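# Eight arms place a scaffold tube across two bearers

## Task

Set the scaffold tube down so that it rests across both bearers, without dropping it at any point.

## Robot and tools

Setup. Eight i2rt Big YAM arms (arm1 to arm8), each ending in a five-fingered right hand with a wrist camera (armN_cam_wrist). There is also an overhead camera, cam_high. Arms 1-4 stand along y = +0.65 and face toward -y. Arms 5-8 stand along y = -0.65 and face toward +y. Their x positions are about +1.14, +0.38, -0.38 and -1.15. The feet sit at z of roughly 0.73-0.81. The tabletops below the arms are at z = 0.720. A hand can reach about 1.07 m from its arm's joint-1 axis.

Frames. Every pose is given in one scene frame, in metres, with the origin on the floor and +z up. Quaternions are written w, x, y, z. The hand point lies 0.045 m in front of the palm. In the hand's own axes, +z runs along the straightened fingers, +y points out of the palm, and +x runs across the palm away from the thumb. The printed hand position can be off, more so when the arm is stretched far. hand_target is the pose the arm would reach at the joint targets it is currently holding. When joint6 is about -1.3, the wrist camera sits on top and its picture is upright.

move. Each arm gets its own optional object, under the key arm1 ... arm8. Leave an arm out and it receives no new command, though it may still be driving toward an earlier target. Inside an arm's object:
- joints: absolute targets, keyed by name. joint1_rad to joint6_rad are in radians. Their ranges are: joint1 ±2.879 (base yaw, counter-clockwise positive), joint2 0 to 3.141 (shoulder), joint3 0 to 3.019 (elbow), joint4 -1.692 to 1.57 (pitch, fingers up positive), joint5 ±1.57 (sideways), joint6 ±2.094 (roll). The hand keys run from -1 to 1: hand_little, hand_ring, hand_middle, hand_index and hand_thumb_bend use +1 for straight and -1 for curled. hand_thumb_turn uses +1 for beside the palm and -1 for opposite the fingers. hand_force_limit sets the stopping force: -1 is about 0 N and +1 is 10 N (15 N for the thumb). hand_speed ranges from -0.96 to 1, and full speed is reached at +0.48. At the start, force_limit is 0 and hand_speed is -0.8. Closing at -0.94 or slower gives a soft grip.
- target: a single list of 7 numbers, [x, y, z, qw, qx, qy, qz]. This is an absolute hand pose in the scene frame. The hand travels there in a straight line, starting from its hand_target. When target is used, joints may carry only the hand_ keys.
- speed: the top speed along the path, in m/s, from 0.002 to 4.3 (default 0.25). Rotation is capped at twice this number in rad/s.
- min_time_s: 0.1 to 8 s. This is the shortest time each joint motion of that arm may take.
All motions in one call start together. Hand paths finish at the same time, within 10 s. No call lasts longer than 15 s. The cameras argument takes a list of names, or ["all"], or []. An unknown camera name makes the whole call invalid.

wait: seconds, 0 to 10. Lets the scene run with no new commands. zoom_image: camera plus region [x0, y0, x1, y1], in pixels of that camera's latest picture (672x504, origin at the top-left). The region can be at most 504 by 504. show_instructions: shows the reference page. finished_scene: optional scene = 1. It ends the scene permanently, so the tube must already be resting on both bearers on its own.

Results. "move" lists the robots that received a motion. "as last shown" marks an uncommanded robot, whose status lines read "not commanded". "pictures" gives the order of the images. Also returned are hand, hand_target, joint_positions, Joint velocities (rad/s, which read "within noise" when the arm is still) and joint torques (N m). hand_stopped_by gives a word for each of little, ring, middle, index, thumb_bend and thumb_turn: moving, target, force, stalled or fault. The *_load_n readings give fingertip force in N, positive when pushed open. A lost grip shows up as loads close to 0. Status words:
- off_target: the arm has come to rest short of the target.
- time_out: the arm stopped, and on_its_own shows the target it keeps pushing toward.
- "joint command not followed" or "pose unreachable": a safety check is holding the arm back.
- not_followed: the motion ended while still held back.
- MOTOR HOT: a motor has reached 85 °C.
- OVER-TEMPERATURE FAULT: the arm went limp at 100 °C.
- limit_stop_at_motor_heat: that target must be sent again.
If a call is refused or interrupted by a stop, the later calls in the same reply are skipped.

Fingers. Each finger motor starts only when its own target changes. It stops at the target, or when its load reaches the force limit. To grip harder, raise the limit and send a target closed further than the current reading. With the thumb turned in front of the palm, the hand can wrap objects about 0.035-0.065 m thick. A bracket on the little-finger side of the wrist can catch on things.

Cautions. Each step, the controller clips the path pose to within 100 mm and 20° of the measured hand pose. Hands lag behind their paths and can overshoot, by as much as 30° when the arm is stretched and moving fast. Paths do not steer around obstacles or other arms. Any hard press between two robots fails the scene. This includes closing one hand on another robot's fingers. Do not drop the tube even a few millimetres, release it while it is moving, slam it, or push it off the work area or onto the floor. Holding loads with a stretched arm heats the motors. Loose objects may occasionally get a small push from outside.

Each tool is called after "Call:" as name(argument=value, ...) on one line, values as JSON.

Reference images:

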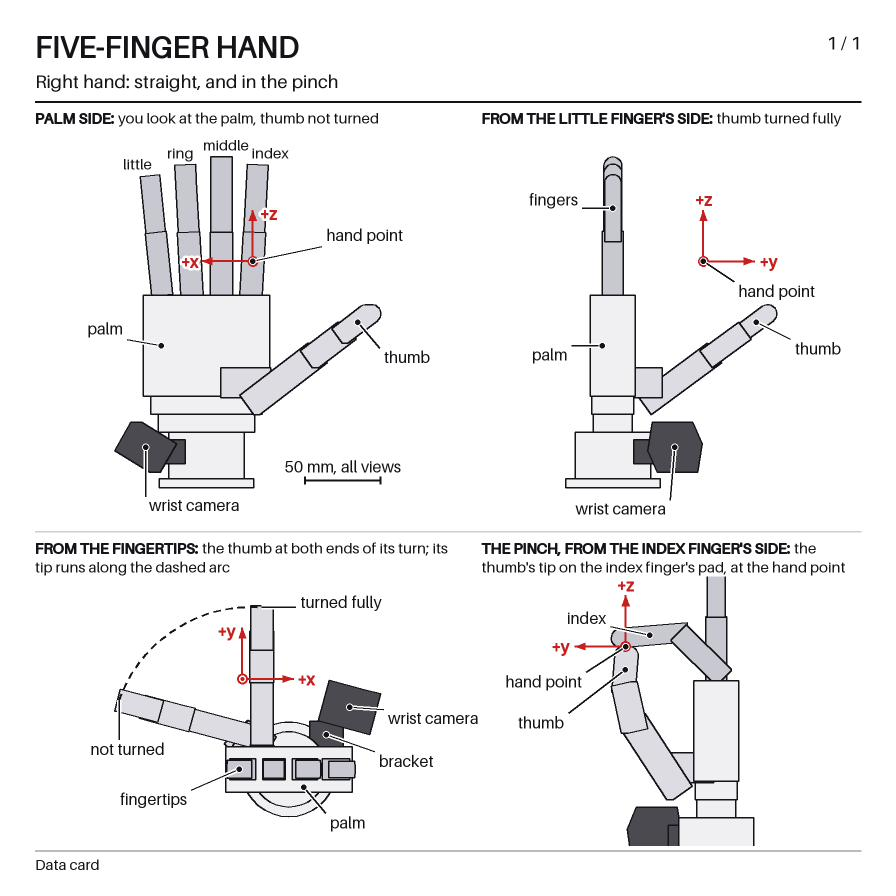

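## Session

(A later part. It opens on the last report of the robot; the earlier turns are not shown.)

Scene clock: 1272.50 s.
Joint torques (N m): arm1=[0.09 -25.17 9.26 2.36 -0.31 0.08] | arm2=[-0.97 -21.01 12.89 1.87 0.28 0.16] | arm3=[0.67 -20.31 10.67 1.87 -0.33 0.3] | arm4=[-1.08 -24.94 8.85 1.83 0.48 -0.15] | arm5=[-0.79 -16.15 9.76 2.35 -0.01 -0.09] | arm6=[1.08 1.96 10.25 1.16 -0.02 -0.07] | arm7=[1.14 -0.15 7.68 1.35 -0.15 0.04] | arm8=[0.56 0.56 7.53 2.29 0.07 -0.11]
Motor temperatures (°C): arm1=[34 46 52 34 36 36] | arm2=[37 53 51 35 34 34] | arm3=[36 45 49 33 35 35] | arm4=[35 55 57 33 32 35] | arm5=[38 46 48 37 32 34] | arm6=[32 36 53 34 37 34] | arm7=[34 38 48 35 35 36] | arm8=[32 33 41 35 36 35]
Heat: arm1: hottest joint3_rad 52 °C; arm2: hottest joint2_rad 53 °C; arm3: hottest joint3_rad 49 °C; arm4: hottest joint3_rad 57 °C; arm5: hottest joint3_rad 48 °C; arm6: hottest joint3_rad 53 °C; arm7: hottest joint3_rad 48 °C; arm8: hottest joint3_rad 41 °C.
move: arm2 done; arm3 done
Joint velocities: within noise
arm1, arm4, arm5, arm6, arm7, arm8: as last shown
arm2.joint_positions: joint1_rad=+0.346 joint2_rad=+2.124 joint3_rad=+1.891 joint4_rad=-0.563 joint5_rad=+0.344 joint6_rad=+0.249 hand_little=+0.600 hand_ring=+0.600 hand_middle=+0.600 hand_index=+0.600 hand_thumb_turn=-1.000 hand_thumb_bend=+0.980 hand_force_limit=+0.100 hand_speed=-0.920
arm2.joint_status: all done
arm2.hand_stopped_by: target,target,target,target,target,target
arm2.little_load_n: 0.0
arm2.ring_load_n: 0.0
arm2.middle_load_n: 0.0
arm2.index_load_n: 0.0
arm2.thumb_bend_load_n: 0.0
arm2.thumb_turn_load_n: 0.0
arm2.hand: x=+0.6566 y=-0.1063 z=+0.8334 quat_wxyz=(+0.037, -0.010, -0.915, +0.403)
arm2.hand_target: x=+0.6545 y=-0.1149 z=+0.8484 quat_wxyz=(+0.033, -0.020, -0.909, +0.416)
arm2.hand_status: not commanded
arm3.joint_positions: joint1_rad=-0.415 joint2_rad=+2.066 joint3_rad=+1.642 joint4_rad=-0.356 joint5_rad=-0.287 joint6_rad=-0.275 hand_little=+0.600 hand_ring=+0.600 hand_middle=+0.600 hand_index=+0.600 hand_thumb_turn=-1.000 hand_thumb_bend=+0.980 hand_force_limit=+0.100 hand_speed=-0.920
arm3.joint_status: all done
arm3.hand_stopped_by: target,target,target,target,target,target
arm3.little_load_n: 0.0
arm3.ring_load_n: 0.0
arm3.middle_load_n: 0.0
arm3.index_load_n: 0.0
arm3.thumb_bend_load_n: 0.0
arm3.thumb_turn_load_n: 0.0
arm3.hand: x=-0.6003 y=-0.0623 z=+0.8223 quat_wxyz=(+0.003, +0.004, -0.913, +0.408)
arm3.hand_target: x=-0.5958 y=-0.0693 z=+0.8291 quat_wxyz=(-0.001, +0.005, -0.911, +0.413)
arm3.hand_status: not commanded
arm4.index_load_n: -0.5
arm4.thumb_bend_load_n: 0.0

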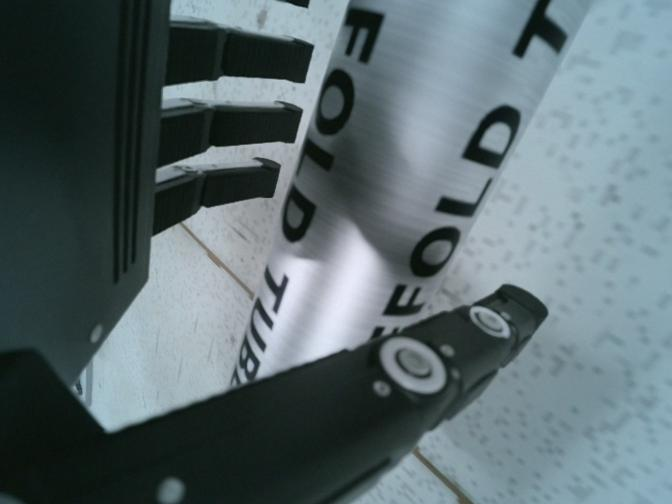

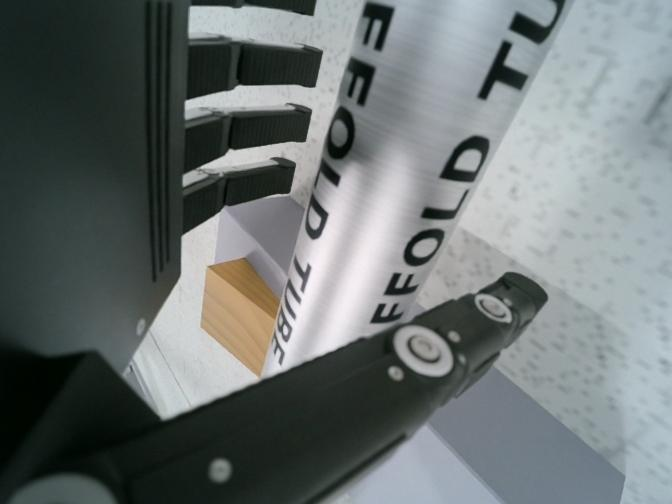

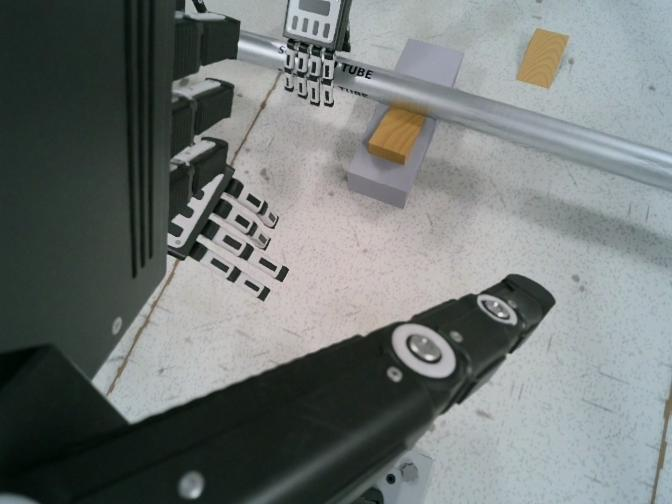

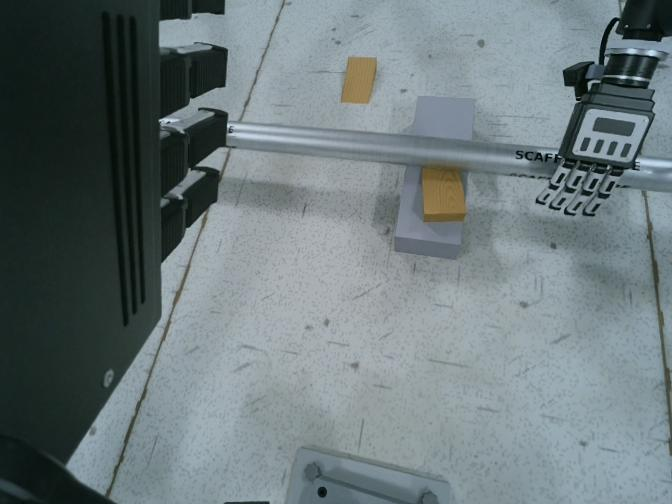

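Call:
move(arm2={"target": [0.655, -0.108, 0.97, 0.033, -0.020, -0.909, 0.416], "speed": 0.1, "joints": {"hand_little": 1.0, "hand_ring": 1.0, "hand_middle": 1.0, "hand_index": 1.0}}, arm3={"target": [-0.598, -0.064, 0.96, -0.001, 0.005, -0.911, 0.413], "speed": 0.1, "joints": {"hand_little": 1.0, "hand_ring": 1.0, "hand_middle": 1.0, "hand_index": 1.0}}, cameras=["arm1_cam_wrist", "arm4_cam_wrist", "arm6_cam_wrist", "arm7_cam_wrist"])

Scene clock: 1278.50 s.
Joint torques (N m): arm1=[-0.09 -25 9.35 2.33 -0.31 0.1] | arm2=[-0.62 -20.54 15.92 0.85 0.3 0.19] | arm3=[0.15 -19.55 14.2 1.22 -0.39 0.21] | arm4=[-0.56 -25.58 8.91 1.92 0.5 -0.12] | arm5=[-1.08 -15.91 9.69 2.35 -0.02 -0.1] | arm6=[1.9 1.38 10.28 1.31 -0.03 -0.09] | arm7=[1.32 0.09 7.73 1.47 -0.17 -0.01] | arm8=[0.97 0.44 7.43 2.48 0.04 -0.07]
Motor temperatures (°C): arm1=[34 46 52 34 36 36] | arm2=[37 53 52 34 34 34] | arm3=[36 45 49 33 35 35] | arm4=[35 55 57 33 32 35] | arm5=[38 46 48 37 32 34] | arm6=[32 36 53 34 37 34] | arm7=[33 38 48 35 35 36] | arm8=[32 33 41 35 36 35]
Heat: arm1: hottest joint3_rad 52 °C; arm2: hottest joint2_rad 53 °C; arm3: hottest joint3_rad 49 °C; arm4: hottest joint3_rad 57 °C; arm5: hottest joint3_rad 48 °C; arm6: hottest joint3_rad 53 °C; arm7: hottest joint3_rad 48 °C; arm8: hottest joint3_rad 41 °C.
move: arm2 off_target; arm3 off_target
Joint velocities: within noise
arm1, arm4, arm5, arm6, arm7, arm8: as last shown
arm2.joint_positions: joint1_rad=+0.346 joint2_rad=+2.073 joint3_rad=+2.101 joint4_rad=-0.827 joint5_rad=+0.347 joint6_rad=+0.249 hand_little=+1.000 hand_ring=+1.000 hand_middle=+1.000 hand_index=+1.000 hand_thumb_turn=-1.000 hand_thumb_bend=+0.980 hand_force_limit=+0.100 hand_speed=-0.920
arm2.joint_status: all done
arm2.hand_stopped_by: target,target,target,target,target,target
arm2.little_load_n: 0.0
arm2.ring_load_n: 0.0
arm2.middle_load_n: 0.0
arm2.index_load_n: 0.0
arm2.thumb_bend_load_n: 0.0
arm2.thumb_turn_load_n: 0.0
arm2.hand: x=+0.6538 y=-0.1017 z=+0.9450 quat_wxyz=(+0.038, -0.010, -0.915, +0.402)
arm2.hand_target: x=+0.6548 y=-0.1074 z=+0.9700 quat_wxyz=(+0.033, -0.019, -0.908, +0.417)
arm2.hand_status: off_target (0.026 m and 2.1 deg from the pose sent, 0.137 m and 2.1 deg at the start)
arm3.joint_positions: joint1_rad=-0.415 joint2_rad=+1.961 joint3_rad=+1.795 joint4_rad=-0.633 joint5_rad=-0.292 joint6_rad=-0.275 hand_little=+1.000 hand_ring=+1.000 hand_middle=+1.000 hand_index=+1.000 hand_thumb_turn=-1.000 hand_thumb_bend=+0.980 hand_force_limit=+0.100 hand_speed=-0.920
arm3.joint_status: all done
arm3.hand_stopped_by: target,target,target,target,target,target
arm3.little_load_n: 0.0
arm3.ring_load_n: 0.0
arm3.middle_load_n: 0.0
arm3.index_load_n: -0.5
arm3.thumb_bend_load_n: 0.0
arm3.thumb_turn_load_n: 0.0
arm3.hand: x=-0.5954 y=-0.0531 z=+0.9368 quat_wxyz=(-0.003, +0.004, -0.917, +0.400)
arm3.hand_target: x=-0.5979 y=-0.0634 z=+0.9601 quat_wxyz=(+0.000, +0.005, -0.910, +0.414)
arm3.hand_status: off_target (0.026 m and 1.7 deg from the pose sent, 0.138 m and 0.8 deg at the start)
arm4.index_load_n: 0.0
arm5.little_load_n: -0.5
arm6.ring_load_n: -0.5

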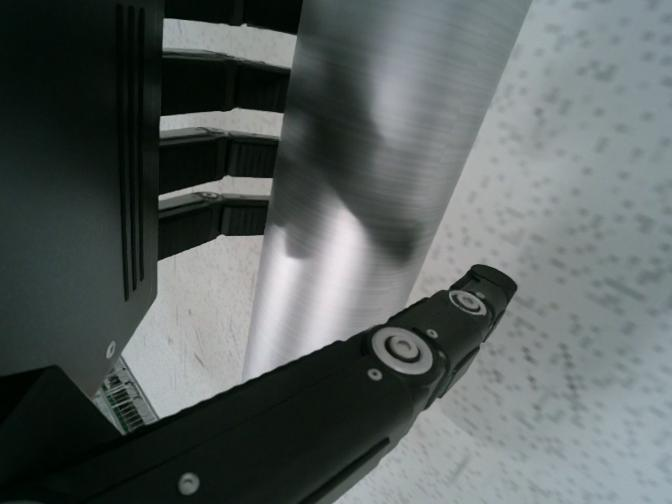

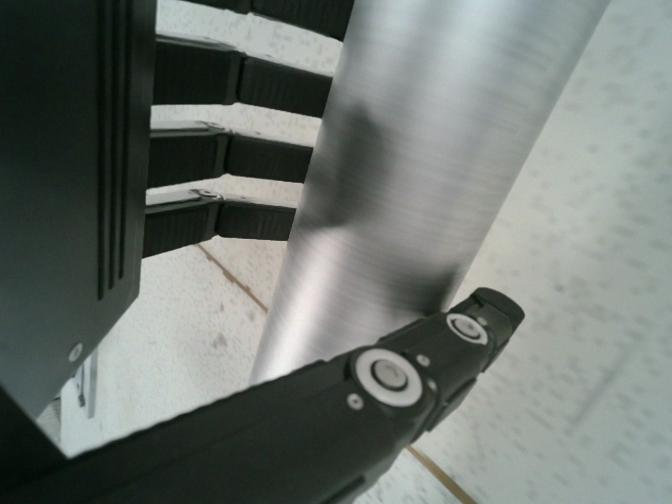

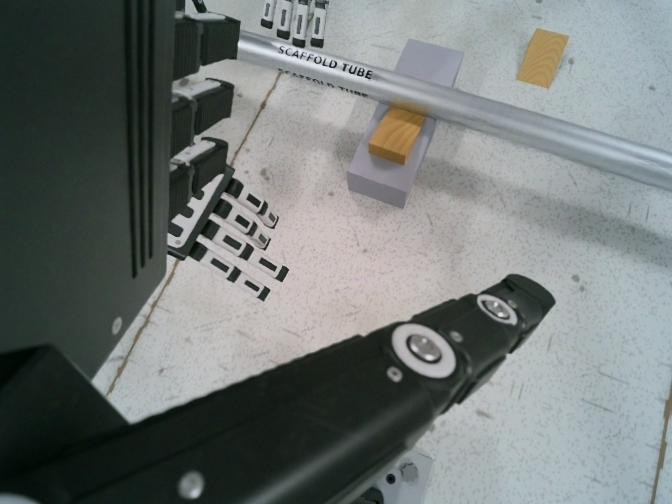

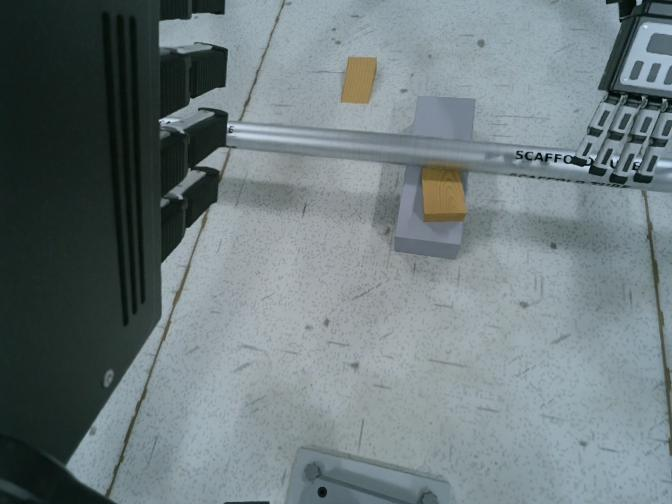

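Call:
move(arm2={"joints": {"joint1_rad": -0.052, "joint2_rad": 1.665, "joint3_rad": 1.397, "joint4_rad": -1.264, "joint5_rad": 0.933, "joint6_rad": 1.53, "hand_middle": 0.4, "hand_index": 0.4, "hand_thumb_bend": 0.99, "hand_speed": -0.7, "hand_force_limit": -0.3}, "min_time_s": 4.5}, arm3={"joints": {"joint1_rad": 0.404, "joint2_rad": 1.686, "joint3_rad": 1.346, "joint4_rad": -1.517, "joint5_rad": 0.902, "joint6_rad": 1.93, "hand_middle": 0.4, "hand_index": 0.4, "hand_thumb_bend": 0.99, "hand_speed": -0.7, "hand_force_limit": -0.3}, "min_time_s": 4.5}, cameras=["arm2_cam_wrist", "arm3_cam_wrist", "arm6_cam_wrist", "arm7_cam_wrist", "cam_high"])

Scene clock: 1289.67 s.
Joint torques (N m): arm1=[0.38 -25.35 9.31 2.3 -0.33 0.11] | arm2=[-1.32 -13.92 9.69 -0.21 0.76 0.19] | arm3=[0.09 -13.92 6.71 -0.4 0.92 0.32] | arm4=[-0.62 -25.76 9.02 1.76 0.52 -0.11] | arm5=[-1.14 -16.21 9.72 2.18 0 -0.12] | arm6=[2.02 0.79 10.22 1.26 -0.05 -0.04] | arm7=[1.38 0.03 7.72 1.58 -0.17 0.02] | arm8=[0.79 0.73 7.47 2.39 0.04 -0.11]
Motor temperatures (°C): arm1=[34 46 52 34 36 36] | arm2=[37 52 53 34 35 34] | arm3=[36 46 50 33 35 35] | arm4=[35 55 57 33 32 35] | arm5=[38 46 48 37 32 34] | arm6=[32 36 54 34 37 34] | arm7=[33 38 48 35 35 36] | arm8=[32 33 41 35 36 35]
Heat: arm1: hottest joint3_rad 52 °C; arm2: hottest joint3_rad 53 °C; arm3: hottest joint3_rad 50 °C; arm4: hottest joint3_rad 57 °C; arm5: hottest joint3_rad 48 °C; arm6: hottest joint3_rad 54 °C; arm7: hottest joint3_rad 48 °C; arm8: hottest joint3_rad 41 °C.
move: arm2 done; arm3 done
Joint velocities: within noise
arm1, arm4, arm5, arm6, arm7, arm8: as last shown
arm2.joint_positions: joint1_rad=-0.043 joint2_rad=+1.675 joint3_rad=+1.399 joint4_rad=-1.251 joint5_rad=+0.927 joint6_rad=+1.517 hand_little=+1.000 hand_ring=+1.000 hand_middle=+0.400 hand_index=+0.400 hand_thumb_turn=-1.000 hand_thumb_bend=+0.990 hand_force_limit=-0.300 hand_speed=-0.700
arm2.joint_status: all done
arm2.hand_stopped_by: target,target,target,target,target,target
arm2.little_load_n: 0.0
arm2.ring_load_n: 0.0
arm2.middle_load_n: 0.0
arm2.index_load_n: 0.0
arm2.thumb_bend_load_n: 0.0
arm2.thumb_turn_load_n: 0.0
arm2.hand: x=+0.2589 y=+0.1200 z=+0.8912 quat_wxyz=(+0.313, -0.629, -0.636, +0.318)
arm2.hand_target: x=+0.2531 y=+0.1249 z=+0.8959 quat_wxyz=(+0.316, -0.634, -0.630, +0.318)
arm2.hand_status: not commanded
arm3.joint_positions: joint1_rad=+0.401 joint2_rad=+1.691 joint3_rad=+1.362 joint4_rad=-1.491 joint5_rad=+0.887 joint6_rad=+1.906 hand_little=+1.000 hand_ring=+1.000 hand_middle=+0.400 hand_index=+0.400 hand_thumb_turn=-1.000 hand_thumb_bend=+0.990 hand_force_limit=-0.300 hand_speed=-0.700
arm3.joint_status: all done
arm3.hand_stopped_by: target,target,target,target,target,target
arm3.little_load_n: 0.0
arm3.ring_load_n: 0.0
arm3.middle_load_n: 0.0
arm3.index_load_n: 0.0
arm3.thumb_bend_load_n: 0.0
arm3.thumb_turn_load_n: 0.0
arm3.hand: x=-0.2884 y=+0.1612 z=+0.9084 quat_wxyz=(+0.270, -0.565, -0.696, +0.352)
arm3.hand_target: x=-0.2915 y=+0.1685 z=+0.9065 quat_wxyz=(+0.278, -0.563, -0.695, +0.351)
arm3.hand_status: not commanded
arm5.little_load_n: 0.0
arm6.ring_load_n: 0.0
arm7.ring_load_n: -0.5

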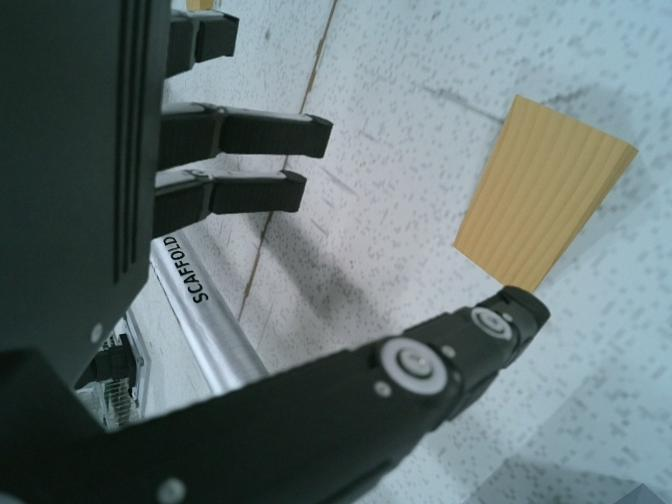

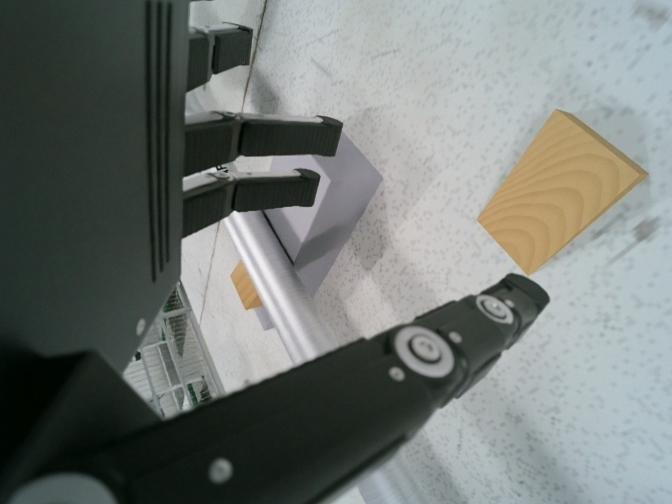

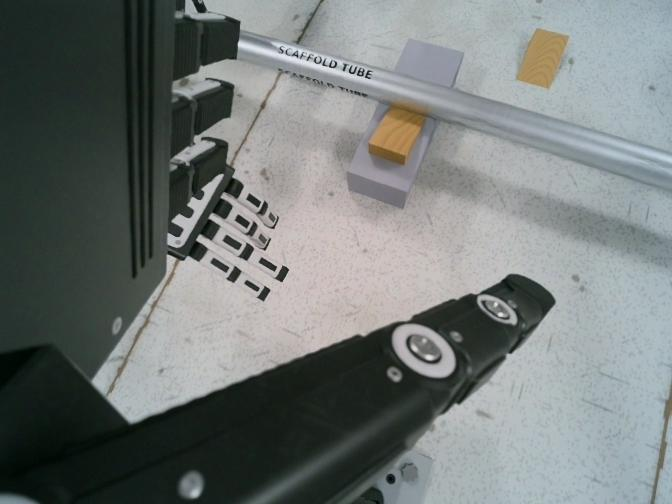

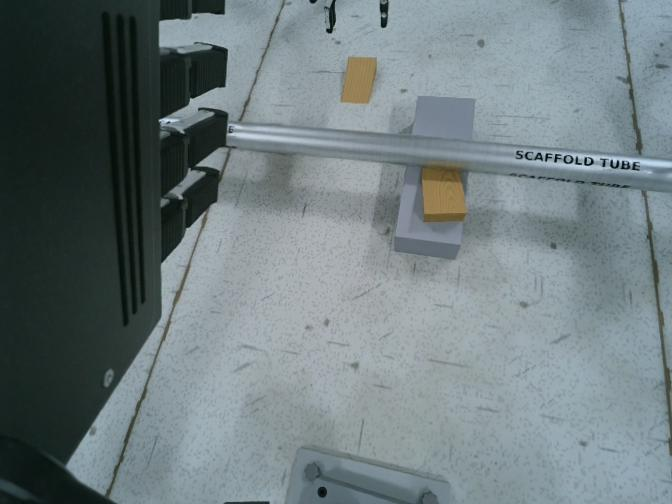

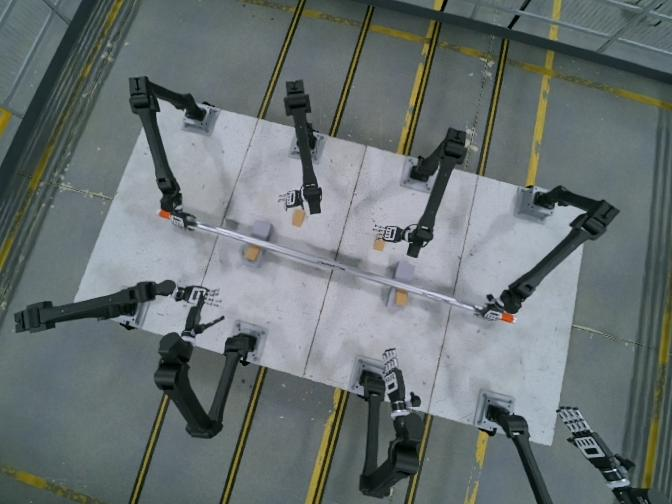

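Call:
move(arm2={"target": [0.238, 0.138, 0.83, 0.3182, -0.6317, -0.6317, 0.3182], "speed": 0.1}, arm3={"target": [-0.305, 0.15, 0.83, 0.2832, -0.5622, -0.6943, 0.3497], "speed": 0.1}, cameras=["arm2_cam_wrist", "arm3_cam_wrist", "arm6_cam_wrist", "arm7_cam_wrist", "cam_high"])

Scene clock: 1294.83 s.
Joint torques (N m): arm1=[-0.09 -25.17 9.28 2.3 -0.33 0.1] | arm2=[-1.44 -11.28 9.2 1.02 0.73 -0.03] | arm3=[-0.79 -12.92 6.41 0.72 0.93 -0.02] | arm4=[-0.85 -25.76 9.14 1.78 0.46 -0.11] | arm5=[-0.56 -15.74 9.74 2.13 -0.03 -0.13] | arm6=[1.61 -0.03 10.32 1.18 -0.05 -0.06] | arm7=[1.08 -0.15 7.66 1.42 -0.17 0] | arm8=[0.5 1.03 7.47 2.47 0.02 -0.1]
Motor temperatures (°C): arm1=[34 46 52 34 36 36] | arm2=[37 52 53 34 35 34] | arm3=[36 46 50 33 36 35] | arm4=[35 55 57 33 32 35] | arm5=[38 46 48 37 32 34] | arm6=[32 36 54 34 37 34] | arm7=[33 38 48 35 35 36] | arm8=[32 33 41 35 36 35]
Heat: arm1: hottest joint3_rad 52 °C; arm2: hottest joint3_rad 53 °C; arm3: hottest joint3_rad 50 °C; arm4: hottest joint3_rad 57 °C; arm5: hottest joint3_rad 48 °C; arm6: hottest joint3_rad 54 °C; arm7: hottest joint3_rad 48 °C; arm8: hottest joint3_rad 41 °C.
move: arm2 done; arm3 off_target
Joint velocities: within noise
arm1, arm4, arm5, arm6, arm7, arm8: as last shown
arm1.middle_load_n: -0.5
arm2.joint_positions: joint1_rad=-0.073 joint2_rad=+1.673 joint3_rad=+1.244 joint4_rad=-1.059 joint5_rad=+0.927 joint6_rad=+1.483 hand_little=+1.000 hand_ring=+1.000 hand_middle=+0.400 hand_index=+0.400 hand_thumb_turn=-1.000 hand_thumb_bend=+0.990 hand_force_limit=-0.300 hand_speed=-0.700
arm2.joint_status: not commanded
arm2.hand_stopped_by: target,target,target,target,target,target
arm2.little_load_n: 0.0
arm2.ring_load_n: 0.0
arm2.middle_load_n: 0.0
arm2.index_load_n: 0.0
arm2.thumb_bend_load_n: 0.0
arm2.thumb_turn_load_n: 0.0
arm2.hand: x=+0.2445 y=+0.1379 z=+0.8372 quat_wxyz=(+0.311, -0.634, -0.631, +0.321)
arm2.hand_target: x=+0.2383 y=+0.1381 z=+0.8299 quat_wxyz=(+0.317, -0.632, -0.631, +0.318)
arm2.hand_status: done (0.010 m and 0.9 deg from the pose sent, 0.067 m and 0.9 deg at the start)
arm3.joint_positions: joint1_rad=+0.372 joint2_rad=+1.780 joint3_rad=+1.289 joint4_rad=-1.308 joint5_rad=+0.896 joint6_rad=+1.891 hand_little=+1.000 hand_ring=+1.000 hand_middle=+0.400 hand_index=+0.400 hand_thumb_turn=-1.000 hand_thumb_bend=+0.990 hand_force_limit=-0.300 hand_speed=-0.700
arm3.joint_status: not commanded
arm3.hand_stopped_by: target,target,target,target,target,target
arm3.little_load_n: 0.0
arm3.ring_load_n: 0.0
arm3.middle_load_n: -0.5
arm3.index_load_n: 0.0
arm3.thumb_bend_load_n: 0.0
arm3.thumb_turn_load_n: 0.0
arm3.hand: x=-0.2994 y=+0.1468 z=+0.8411 quat_wxyz=(+0.271, -0.572, -0.689, +0.354)
arm3.hand_target: x=-0.3047 y=+0.1494 z=+0.8304 quat_wxyz=(+0.281, -0.566, -0.691, +0.351)
arm3.hand_status: off_target (0.013 m and 1.9 deg from the pose sent, 0.081 m and 1.5 deg at the start)
arm7.ring_load_n: 0.0

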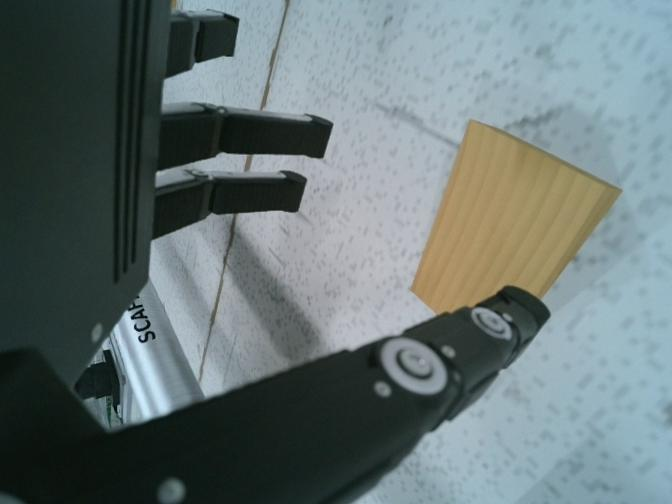

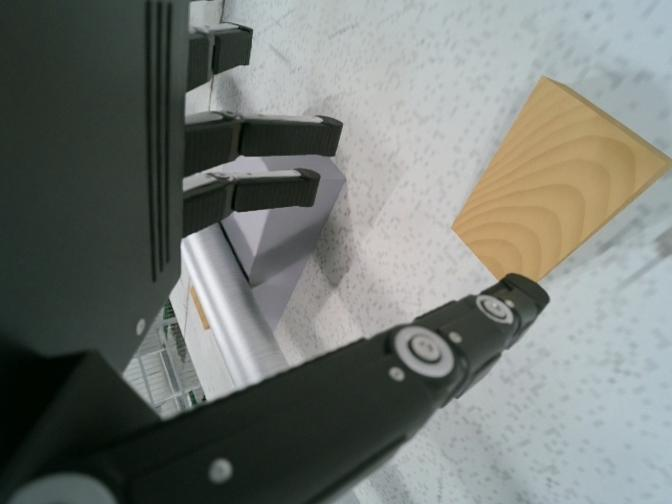

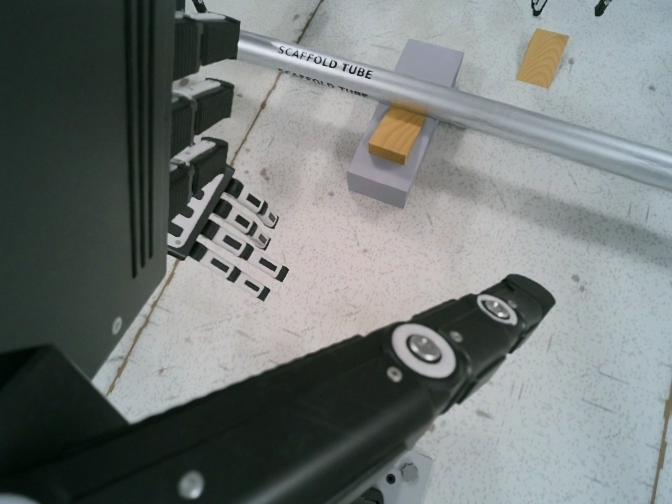

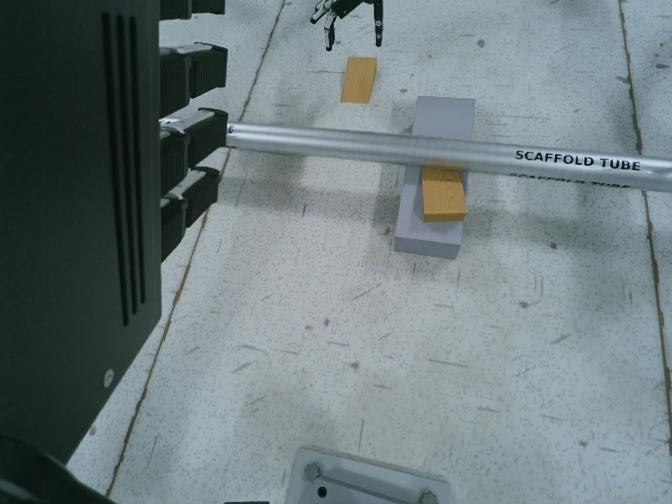

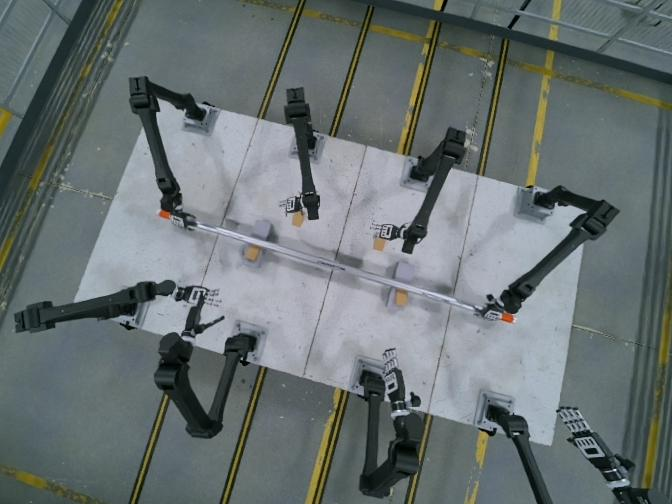

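Call:
zoom_image(camera="arm7_cam_wrist", region=[290, 0, 430, 120])

Call:
zoom_image(camera="arm6_cam_wrist", region=[480, 0, 640, 110])

Scaled by 3.600.

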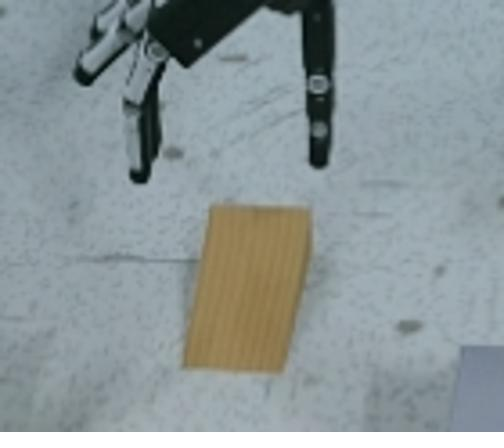

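Scaled by 3.150.

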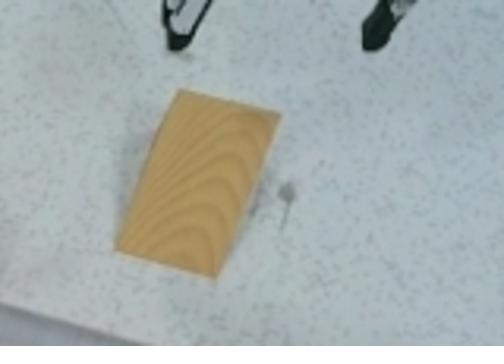

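Call:
move(arm2={"target": [0.231, 0.138, 0.785, 0.3182, -0.6317, -0.6317, 0.3182], "speed": 0.08}, arm3={"target": [-0.310, 0.153, 0.785, 0.2832, -0.5622, -0.6943, 0.3497], "speed": 0.08}, cameras=["arm2_cam_wrist", "arm3_cam_wrist", "arm6_cam_wrist", "arm7_cam_wrist"])

Call:
zoom_image(camera="arm7_cam_wrist", region=[290, 0, 430, 120])

Call:
zoom_image(camera="arm6_cam_wrist", region=[480, 0, 640, 110])

Scene clock: 1302.77 s.
Joint torques (N m): arm1=[0.5 -25.64 9.31 2.26 -0.33 0.09] | arm2=[-1.49 -11.63 8.77 1.09 0.72 -0.02] | arm3=[-0.85 -12.75 5.83 0.83 0.99 -0.05] | arm4=[-0.21 -26.34 9.02 1.92 0.53 -0.16] | arm5=[-0.62 -15.74 9.72 2.15 0.01 -0.1] | arm6=[1.38 1.49 10.43 1.14 -0.01 -0.06] | arm7=[1.2 -0.26 7.76 1.5 -0.17 0.02] | arm8=[1.08 1.67 7.54 2.41 0.05 -0.1]
Motor temperatures (°C): arm1=[34 46 52 34 36 36] | arm2=[37 51 52 34 35 34] | arm3=[36 45 49 33 36 35] | arm4=[35 55 57 33 32 35] | arm5=[38 46 48 37 32 34] | arm6=[32 36 54 34 37 34] | arm7=[33 38 48 35 35 36] | arm8=[32 33 41 35 36 35]
Heat: arm1: hottest joint3_rad 52 °C; arm2: hottest joint3_rad 52 °C; arm3: hottest joint3_rad 49 °C; arm4: hottest joint3_rad 57 °C; arm5: hottest joint3_rad 48 °C; arm6: hottest joint3_rad 54 °C; arm7: hottest joint3_rad 48 °C; arm8: hottest joint3_rad 41 °C.
move: arm2 done; arm3 off_target
Joint velocities: within noise
arm1, arm4, arm5, arm6, arm7, arm8: as last shown
arm1.middle_load_n: 0.0
arm2.joint_positions: joint1_rad=-0.087 joint2_rad=+1.729 joint3_rad=+1.183 joint4_rad=-0.924 joint5_rad=+0.927 joint6_rad=+1.457 hand_little=+1.000 hand_ring=+1.000 hand_middle=+0.400 hand_index=+0.400 hand_thumb_turn=-1.000 hand_thumb_bend=+0.990 hand_force_limit=-0.300 hand_speed=-0.700
arm2.joint_status: not commanded
arm2.hand_stopped_by: target,target,target,target,target,target
arm2.little_load_n: 0.0
arm2.ring_load_n: 0.0
arm2.middle_load_n: 0.0
arm2.index_load_n: 0.0
arm2.thumb_bend_load_n: 0.0
arm2.thumb_turn_load_n: 0.0
arm2.hand: x=+0.2377 y=+0.1377 z=+0.7913 quat_wxyz=(+0.313, -0.633, -0.632, +0.320)
arm2.hand_target: x=+0.2312 y=+0.1380 z=+0.7851 quat_wxyz=(+0.318, -0.632, -0.631, +0.318)
arm2.hand_status: done (0.009 m and 0.7 deg from the pose sent, 0.054 m and 0.9 deg at the start)
arm3.joint_positions: joint1_rad=+0.367 joint2_rad=+1.831 joint3_rad=+1.227 joint4_rad=-1.188 joint5_rad=+0.899 joint6_rad=+1.872 hand_little=+1.000 hand_ring=+1.000 hand_middle=+0.400 hand_index=+0.400 hand_thumb_turn=-1.000 hand_thumb_bend=+0.990 hand_force_limit=-0.300 hand_speed=-0.700
arm3.joint_status: not commanded
arm3.hand_stopped_by: target,target,target,target,target,target
arm3.little_load_n: 0.0
arm3.ring_load_n: 0.0
arm3.middle_load_n: 0.0
arm3.index_load_n: 0.0
arm3.thumb_bend_load_n: 0.0
arm3.thumb_turn_load_n: 0.5
arm3.hand: x=-0.3033 y=+0.1498 z=+0.7959 quat_wxyz=(+0.273, -0.568, -0.692, +0.353)
arm3.hand_target: x=-0.3102 y=+0.1534 z=+0.7852 quat_wxyz=(+0.284, -0.562, -0.694, +0.350)
arm3.hand_status: off_target (0.013 m and 1.4 deg from the pose sent, 0.057 m and 1.9 deg at the start)
arm7.ring_load_n: -0.5
arm7.middle_load_n: 0.5
arm8.middle_load_n: 0.5

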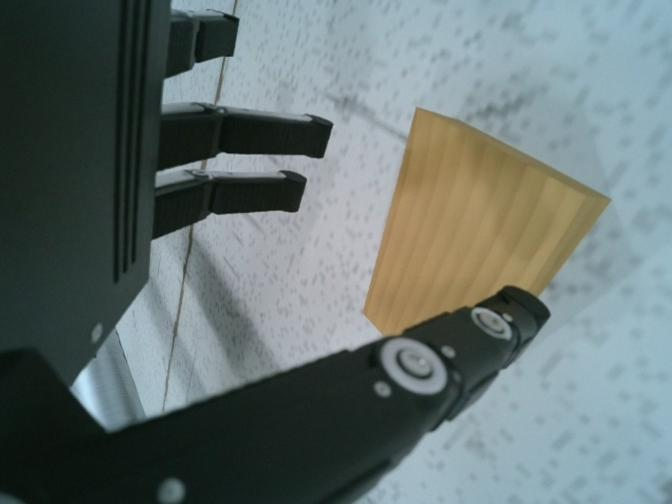

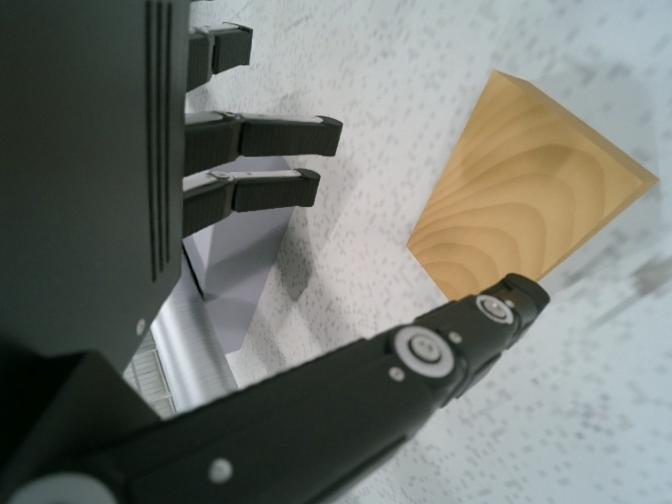

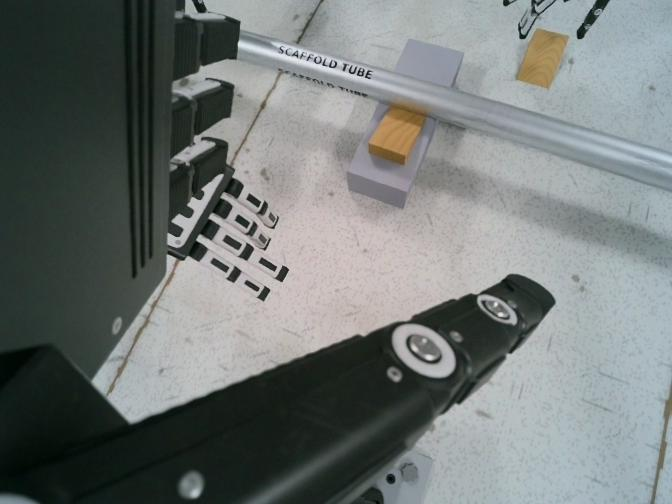

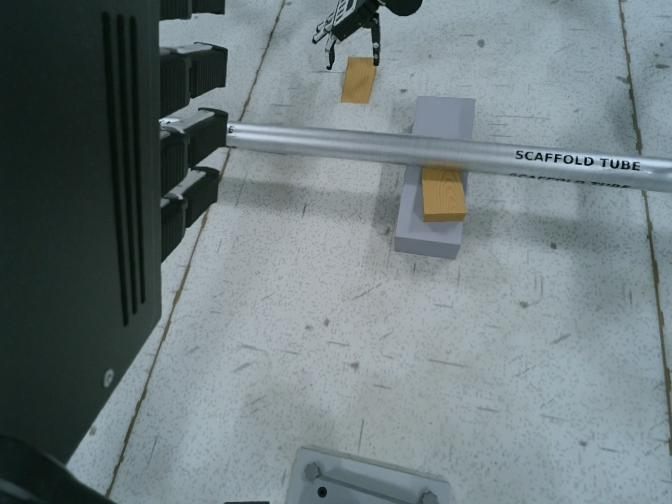

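Scaled by 3.600.

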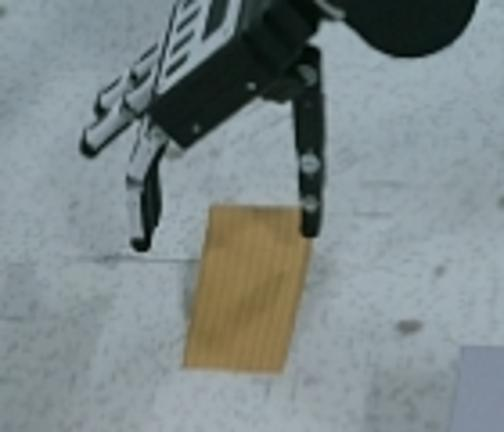

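Scaled by 3.150.

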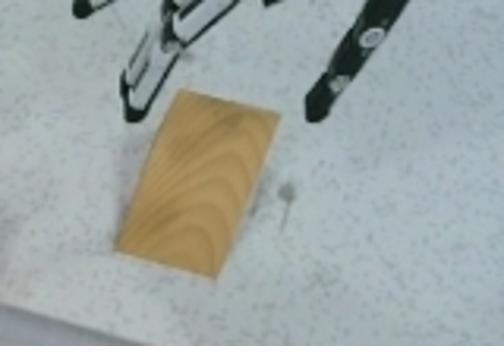

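Call:
move(arm2={"target": [0.236, 0.138, 0.757, 0.3182, -0.6317, -0.6317, 0.3182], "speed": 0.06}, arm3={"target": [-0.310, 0.153, 0.755, 0.2832, -0.5622, -0.6943, 0.3497], "speed": 0.06}, cameras=["arm2_cam_wrist", "arm3_cam_wrist", "arm6_cam_wrist", "arm7_cam_wrist"])

Call:
zoom_image(camera="arm7_cam_wrist", region=[290, 0, 430, 120])

Call:
zoom_image(camera="arm6_cam_wrist", region=[480, 0, 640, 110])

Scene clock: 1315.03 s.
Joint torques (N m): arm1=[0.15 -25.35 9.29 2.28 -0.32 0.09] | arm2=[-0.79 -11.81 8.36 1.07 0.75 0.12] | arm3=[-0.26 -12.81 5.6 0.79 0.89 -0.01] | arm4=[-0.44 -25.82 8.85 1.8 0.46 -0.09] | arm5=[-0.44 -15.91 9.69 2.32 -0.01 -0.09] | arm6=[1.03 0.97 10.5 1.54 -0.04 -0.07] | arm7=[1.38 -0.26 7.73 1.5 -0.17 0.05] | arm8=[1.03 0.67 7.41 2.29 0.02 -0.13]
Motor temperatures (°C): arm1=[34 46 52 34 36 36] | arm2=[37 50 51 34 35 34] | arm3=[36 45 48 33 36 35] | arm4=[35 55 57 33 32 35] | arm5=[38 46 47 37 32 34] | arm6=[32 36 54 34 37 34] | arm7=[33 38 48 35 35 36] | arm8=[32 33 41 35 36 35]
Heat: arm1: hottest joint3_rad 52 °C; arm2: hottest joint3_rad 51 °C; arm3: hottest joint3_rad 48 °C; arm4: hottest joint3_rad 57 °C; arm5: hottest joint3_rad 47 °C; arm6: hottest joint3_rad 54 °C; arm7: hottest joint3_rad 48 °C; arm8: hottest joint3_rad 41 °C.
move: arm2 done; arm3 off_target
Joint velocities: within noise
arm1, arm4: as last shown
arm2.joint_positions: joint1_rad=-0.087 joint2_rad=+1.772 joint3_rad=+1.157 joint4_rad=-0.867 joint5_rad=+0.927 joint6_rad=+1.456 hand_little=+1.000 hand_ring=+1.000 hand_middle=+0.400 hand_index=+0.400 hand_thumb_turn=-1.000 hand_thumb_bend=+0.990 hand_force_limit=-0.300 hand_speed=-0.700
arm2.joint_status: not commanded
arm2.hand_stopped_by: target,target,target,target,target,target
arm2.little_load_n: 0.0
arm2.ring_load_n: 0.0
arm2.middle_load_n: 0.0
arm2.index_load_n: 0.0
arm2.thumb_bend_load_n: 0.0
arm2.thumb_turn_load_n: 0.0
arm2.hand: x=+0.2379 y=+0.1397 z=+0.7629 quat_wxyz=(+0.316, -0.630, -0.635, +0.316)
arm2.hand_target: x=+0.2361 y=+0.1380 z=+0.7571 quat_wxyz=(+0.318, -0.631, -0.632, +0.318)
arm2.hand_status: done (0.006 m and 0.5 deg from the pose sent, 0.034 m and 0.7 deg at the start)
arm3.joint_positions: joint1_rad=+0.367 joint2_rad=+1.880 joint3_rad=+1.203 joint4_rad=-1.116 joint5_rad=+0.899 joint6_rad=+1.871 hand_little=+1.000 hand_ring=+1.000 hand_middle=+0.400 hand_index=+0.400 hand_thumb_turn=-1.000 hand_thumb_bend=+0.990 hand_force_limit=-0.300 hand_speed=-0.700
arm3.joint_status: not commanded
arm3.hand_stopped_by: target,target,target,target,target,target
arm3.little_load_n: -0.5
arm3.ring_load_n: 0.0
arm3.middle_load_n: 0.0
arm3.index_load_n: 0.0
arm3.thumb_bend_load_n: 0.0
arm3.thumb_turn_load_n: 0.0
arm3.hand: x=-0.3033 y=+0.1492 z=+0.7658 quat_wxyz=(+0.273, -0.567, -0.692, +0.353)
arm3.hand_target: x=-0.3099 y=+0.1533 z=+0.7552 quat_wxyz=(+0.283, -0.562, -0.694, +0.349)
arm3.hand_status: off_target (0.013 m and 1.4 deg from the pose sent, 0.042 m and 1.4 deg at the start)
arm5.joint_positions: joint1_rad=-1.090 joint2_rad=+1.543 joint3_rad=+1.389 joint4_rad=-0.582 joint5_rad=+0.417 joint6_rad=+0.331 hand_little=+1.000 hand_ring=+1.000 hand_middle=+0.400 hand_index=+0.400 hand_thumb_turn=-1.000 hand_thumb_bend=+0.990 hand_force_limit=-0.300 hand_speed=-0.500
arm5.joint_status: not commanded
arm5.hand_stopped_by: target,target,target,target,target,target
arm5.little_load_n: 0.0
arm5.ring_load_n: 0.0
arm5.middle_load_n: 0.0
arm5.index_load_n: -0.5
arm5.thumb_bend_load_n: 0.0
arm5.thumb_turn_load_n: 0.0
arm5.hand: x=-0.5861 y=-0.3747 z=+0.9877 quat_wxyz=(-0.305, +0.638, -0.635, +0.311)
arm5.hand_target: x=-0.5800 y=-0.3798 z=+1.0002 quat_wxyz=(-0.319, +0.631, -0.632, +0.318)
arm5.hand_status: not commanded
arm6.joint_positions: joint1_rad=+0.212 joint2_rad=+0.619 joint3_rad=+1.286 joint4_rad=-1.392 joint5_rad=-0.177 joint6_rad=-1.299 hand_little=+1.000 hand_ring=+1.000 hand_middle=+1.000 hand_index=+1.000 hand_thumb_turn=-1.000 hand_thumb_bend=+0.990 hand_force_limit=-0.600 hand_speed=-0.500
arm6.joint_status: not commanded
arm6.hand_stopped_by: target,target,target,target,target,target
arm6.little_load_n: 0.0
arm6.ring_load_n: 0.0
arm6.middle_load_n: 0.0
arm6.index_load_n: 0.0
arm6.thumb_bend_load_n: 0.0
arm6.thumb_turn_load_n: 0.0
arm6.hand: x=-0.4214 y=-0.4315 z=+1.1613 quat_wxyz=(-0.391, +0.626, +0.659, +0.143)
arm6.hand_target: x=-0.4222 y=-0.4362 z=+1.1787 quat_wxyz=(-0.402, +0.613, +0.663, +0.150)
arm6.hand_status: not commanded
arm7.joint_positions: joint1_rad=+0.107 joint2_rad=+0.617 joint3_rad=+1.327 joint4_rad=-1.407 joint5_rad=-0.191 joint6_rad=-1.323 hand_little=+1.000 hand_ring=+1.000 hand_middle=+1.000 hand_index=+1.000 hand_thumb_turn=+1.000 hand_thumb_bend=+1.000 hand_force_limit=+0.000 hand_speed=-0.800
arm7.joint_status: not commanded
arm7.hand_stopped_by: target,target,target,target,target,target
arm7.little_load_n: 0.0
arm7.ring_load_n: 0.0
arm7.middle_load_n: 0.0
arm7.index_load_n: 0.0
arm7.thumb_bend_load_n: 0.0
arm7.thumb_turn_load_n: 0.0
arm7.hand: x=+0.3786 y=-0.4257 z=+1.2011 quat_wxyz=(-0.391, +0.670, +0.605, +0.182)
arm7.hand_target: x=+0.3786 y=-0.4251 z=+1.2113 quat_wxyz=(-0.399, +0.665, +0.602, +0.189)
arm7.hand_status: not commanded
arm8.joint_positions: joint1_rad=+0.250 joint2_rad=+0.614 joint3_rad=+1.437 joint4_rad=-1.429 joint5_rad=-0.161 joint6_rad=-1.429 hand_little=+1.000 hand_ring=+1.000 hand_middle=+1.000 hand_index=+1.000 hand_thumb_turn=+1.000 hand_thumb_bend=+1.000 hand_force_limit=+0.000 hand_speed=-0.800
arm8.joint_status: not commanded
arm8.hand_stopped_by: target,target,target,target,target,target
arm8.little_load_n: 0.0
arm8.ring_load_n: 0.0
arm8.middle_load_n: 0.0
arm8.index_load_n: 0.0
arm8.thumb_bend_load_n: 0.0
arm8.thumb_turn_load_n: 0.0
arm8.hand: x=+1.1066 y=-0.4290 z=+1.2434 quat_wxyz=(-0.419, +0.562, +0.685, +0.199)
arm8.hand_target: x=+1.1068 y=-0.4298 z=+1.2514 quat_wxyz=(-0.426, +0.558, +0.682, +0.205)
arm8.hand_status: not commanded

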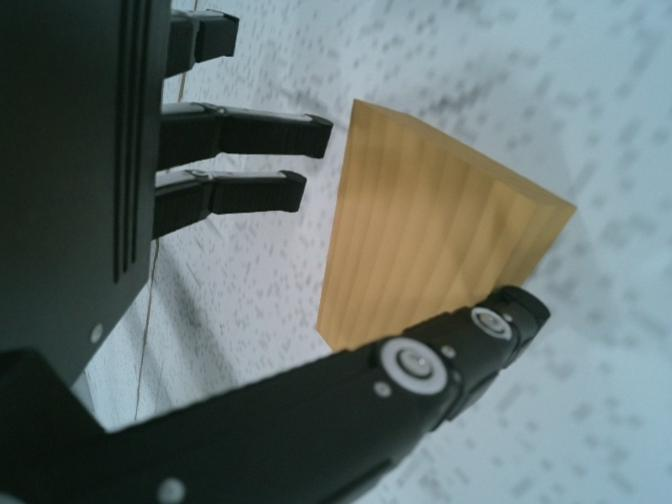

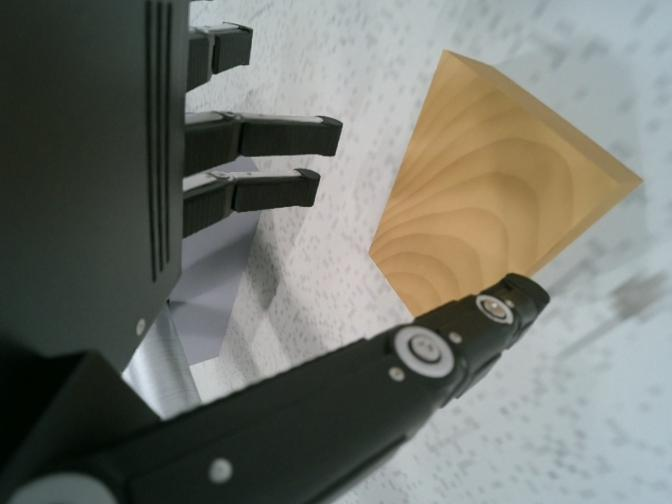

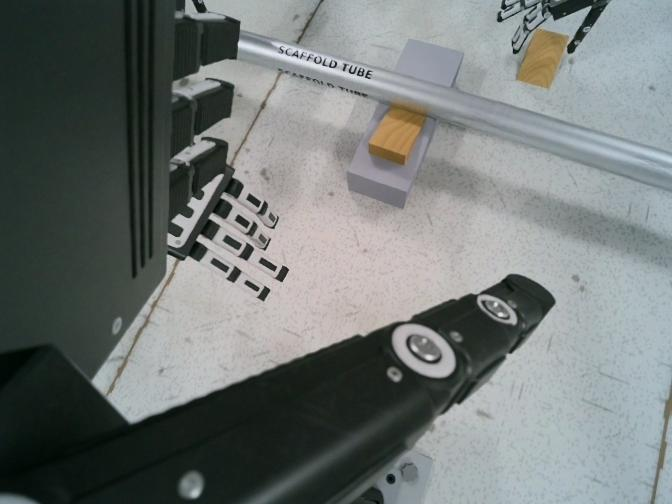

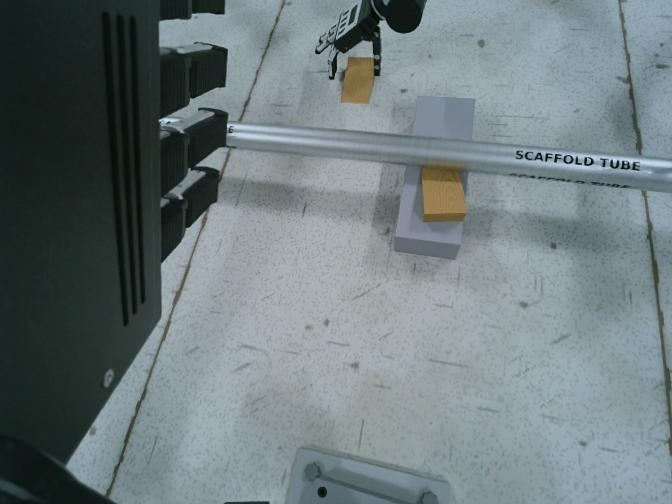

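Scaled by 3.600.

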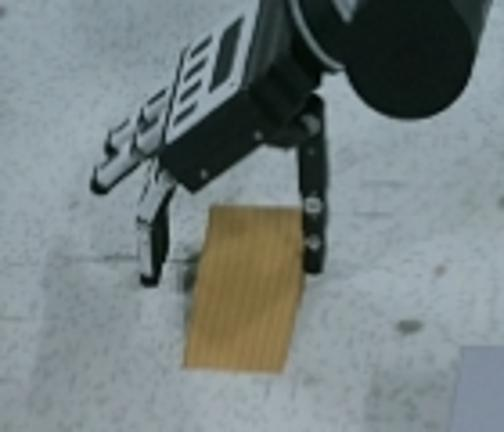

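Scaled by 3.150.

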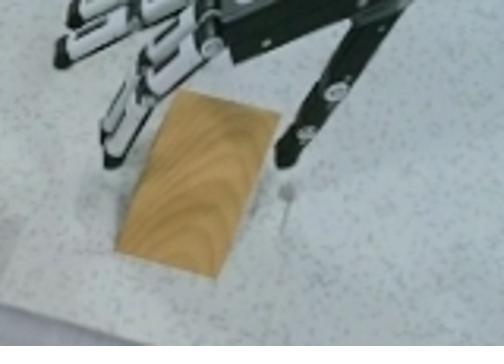

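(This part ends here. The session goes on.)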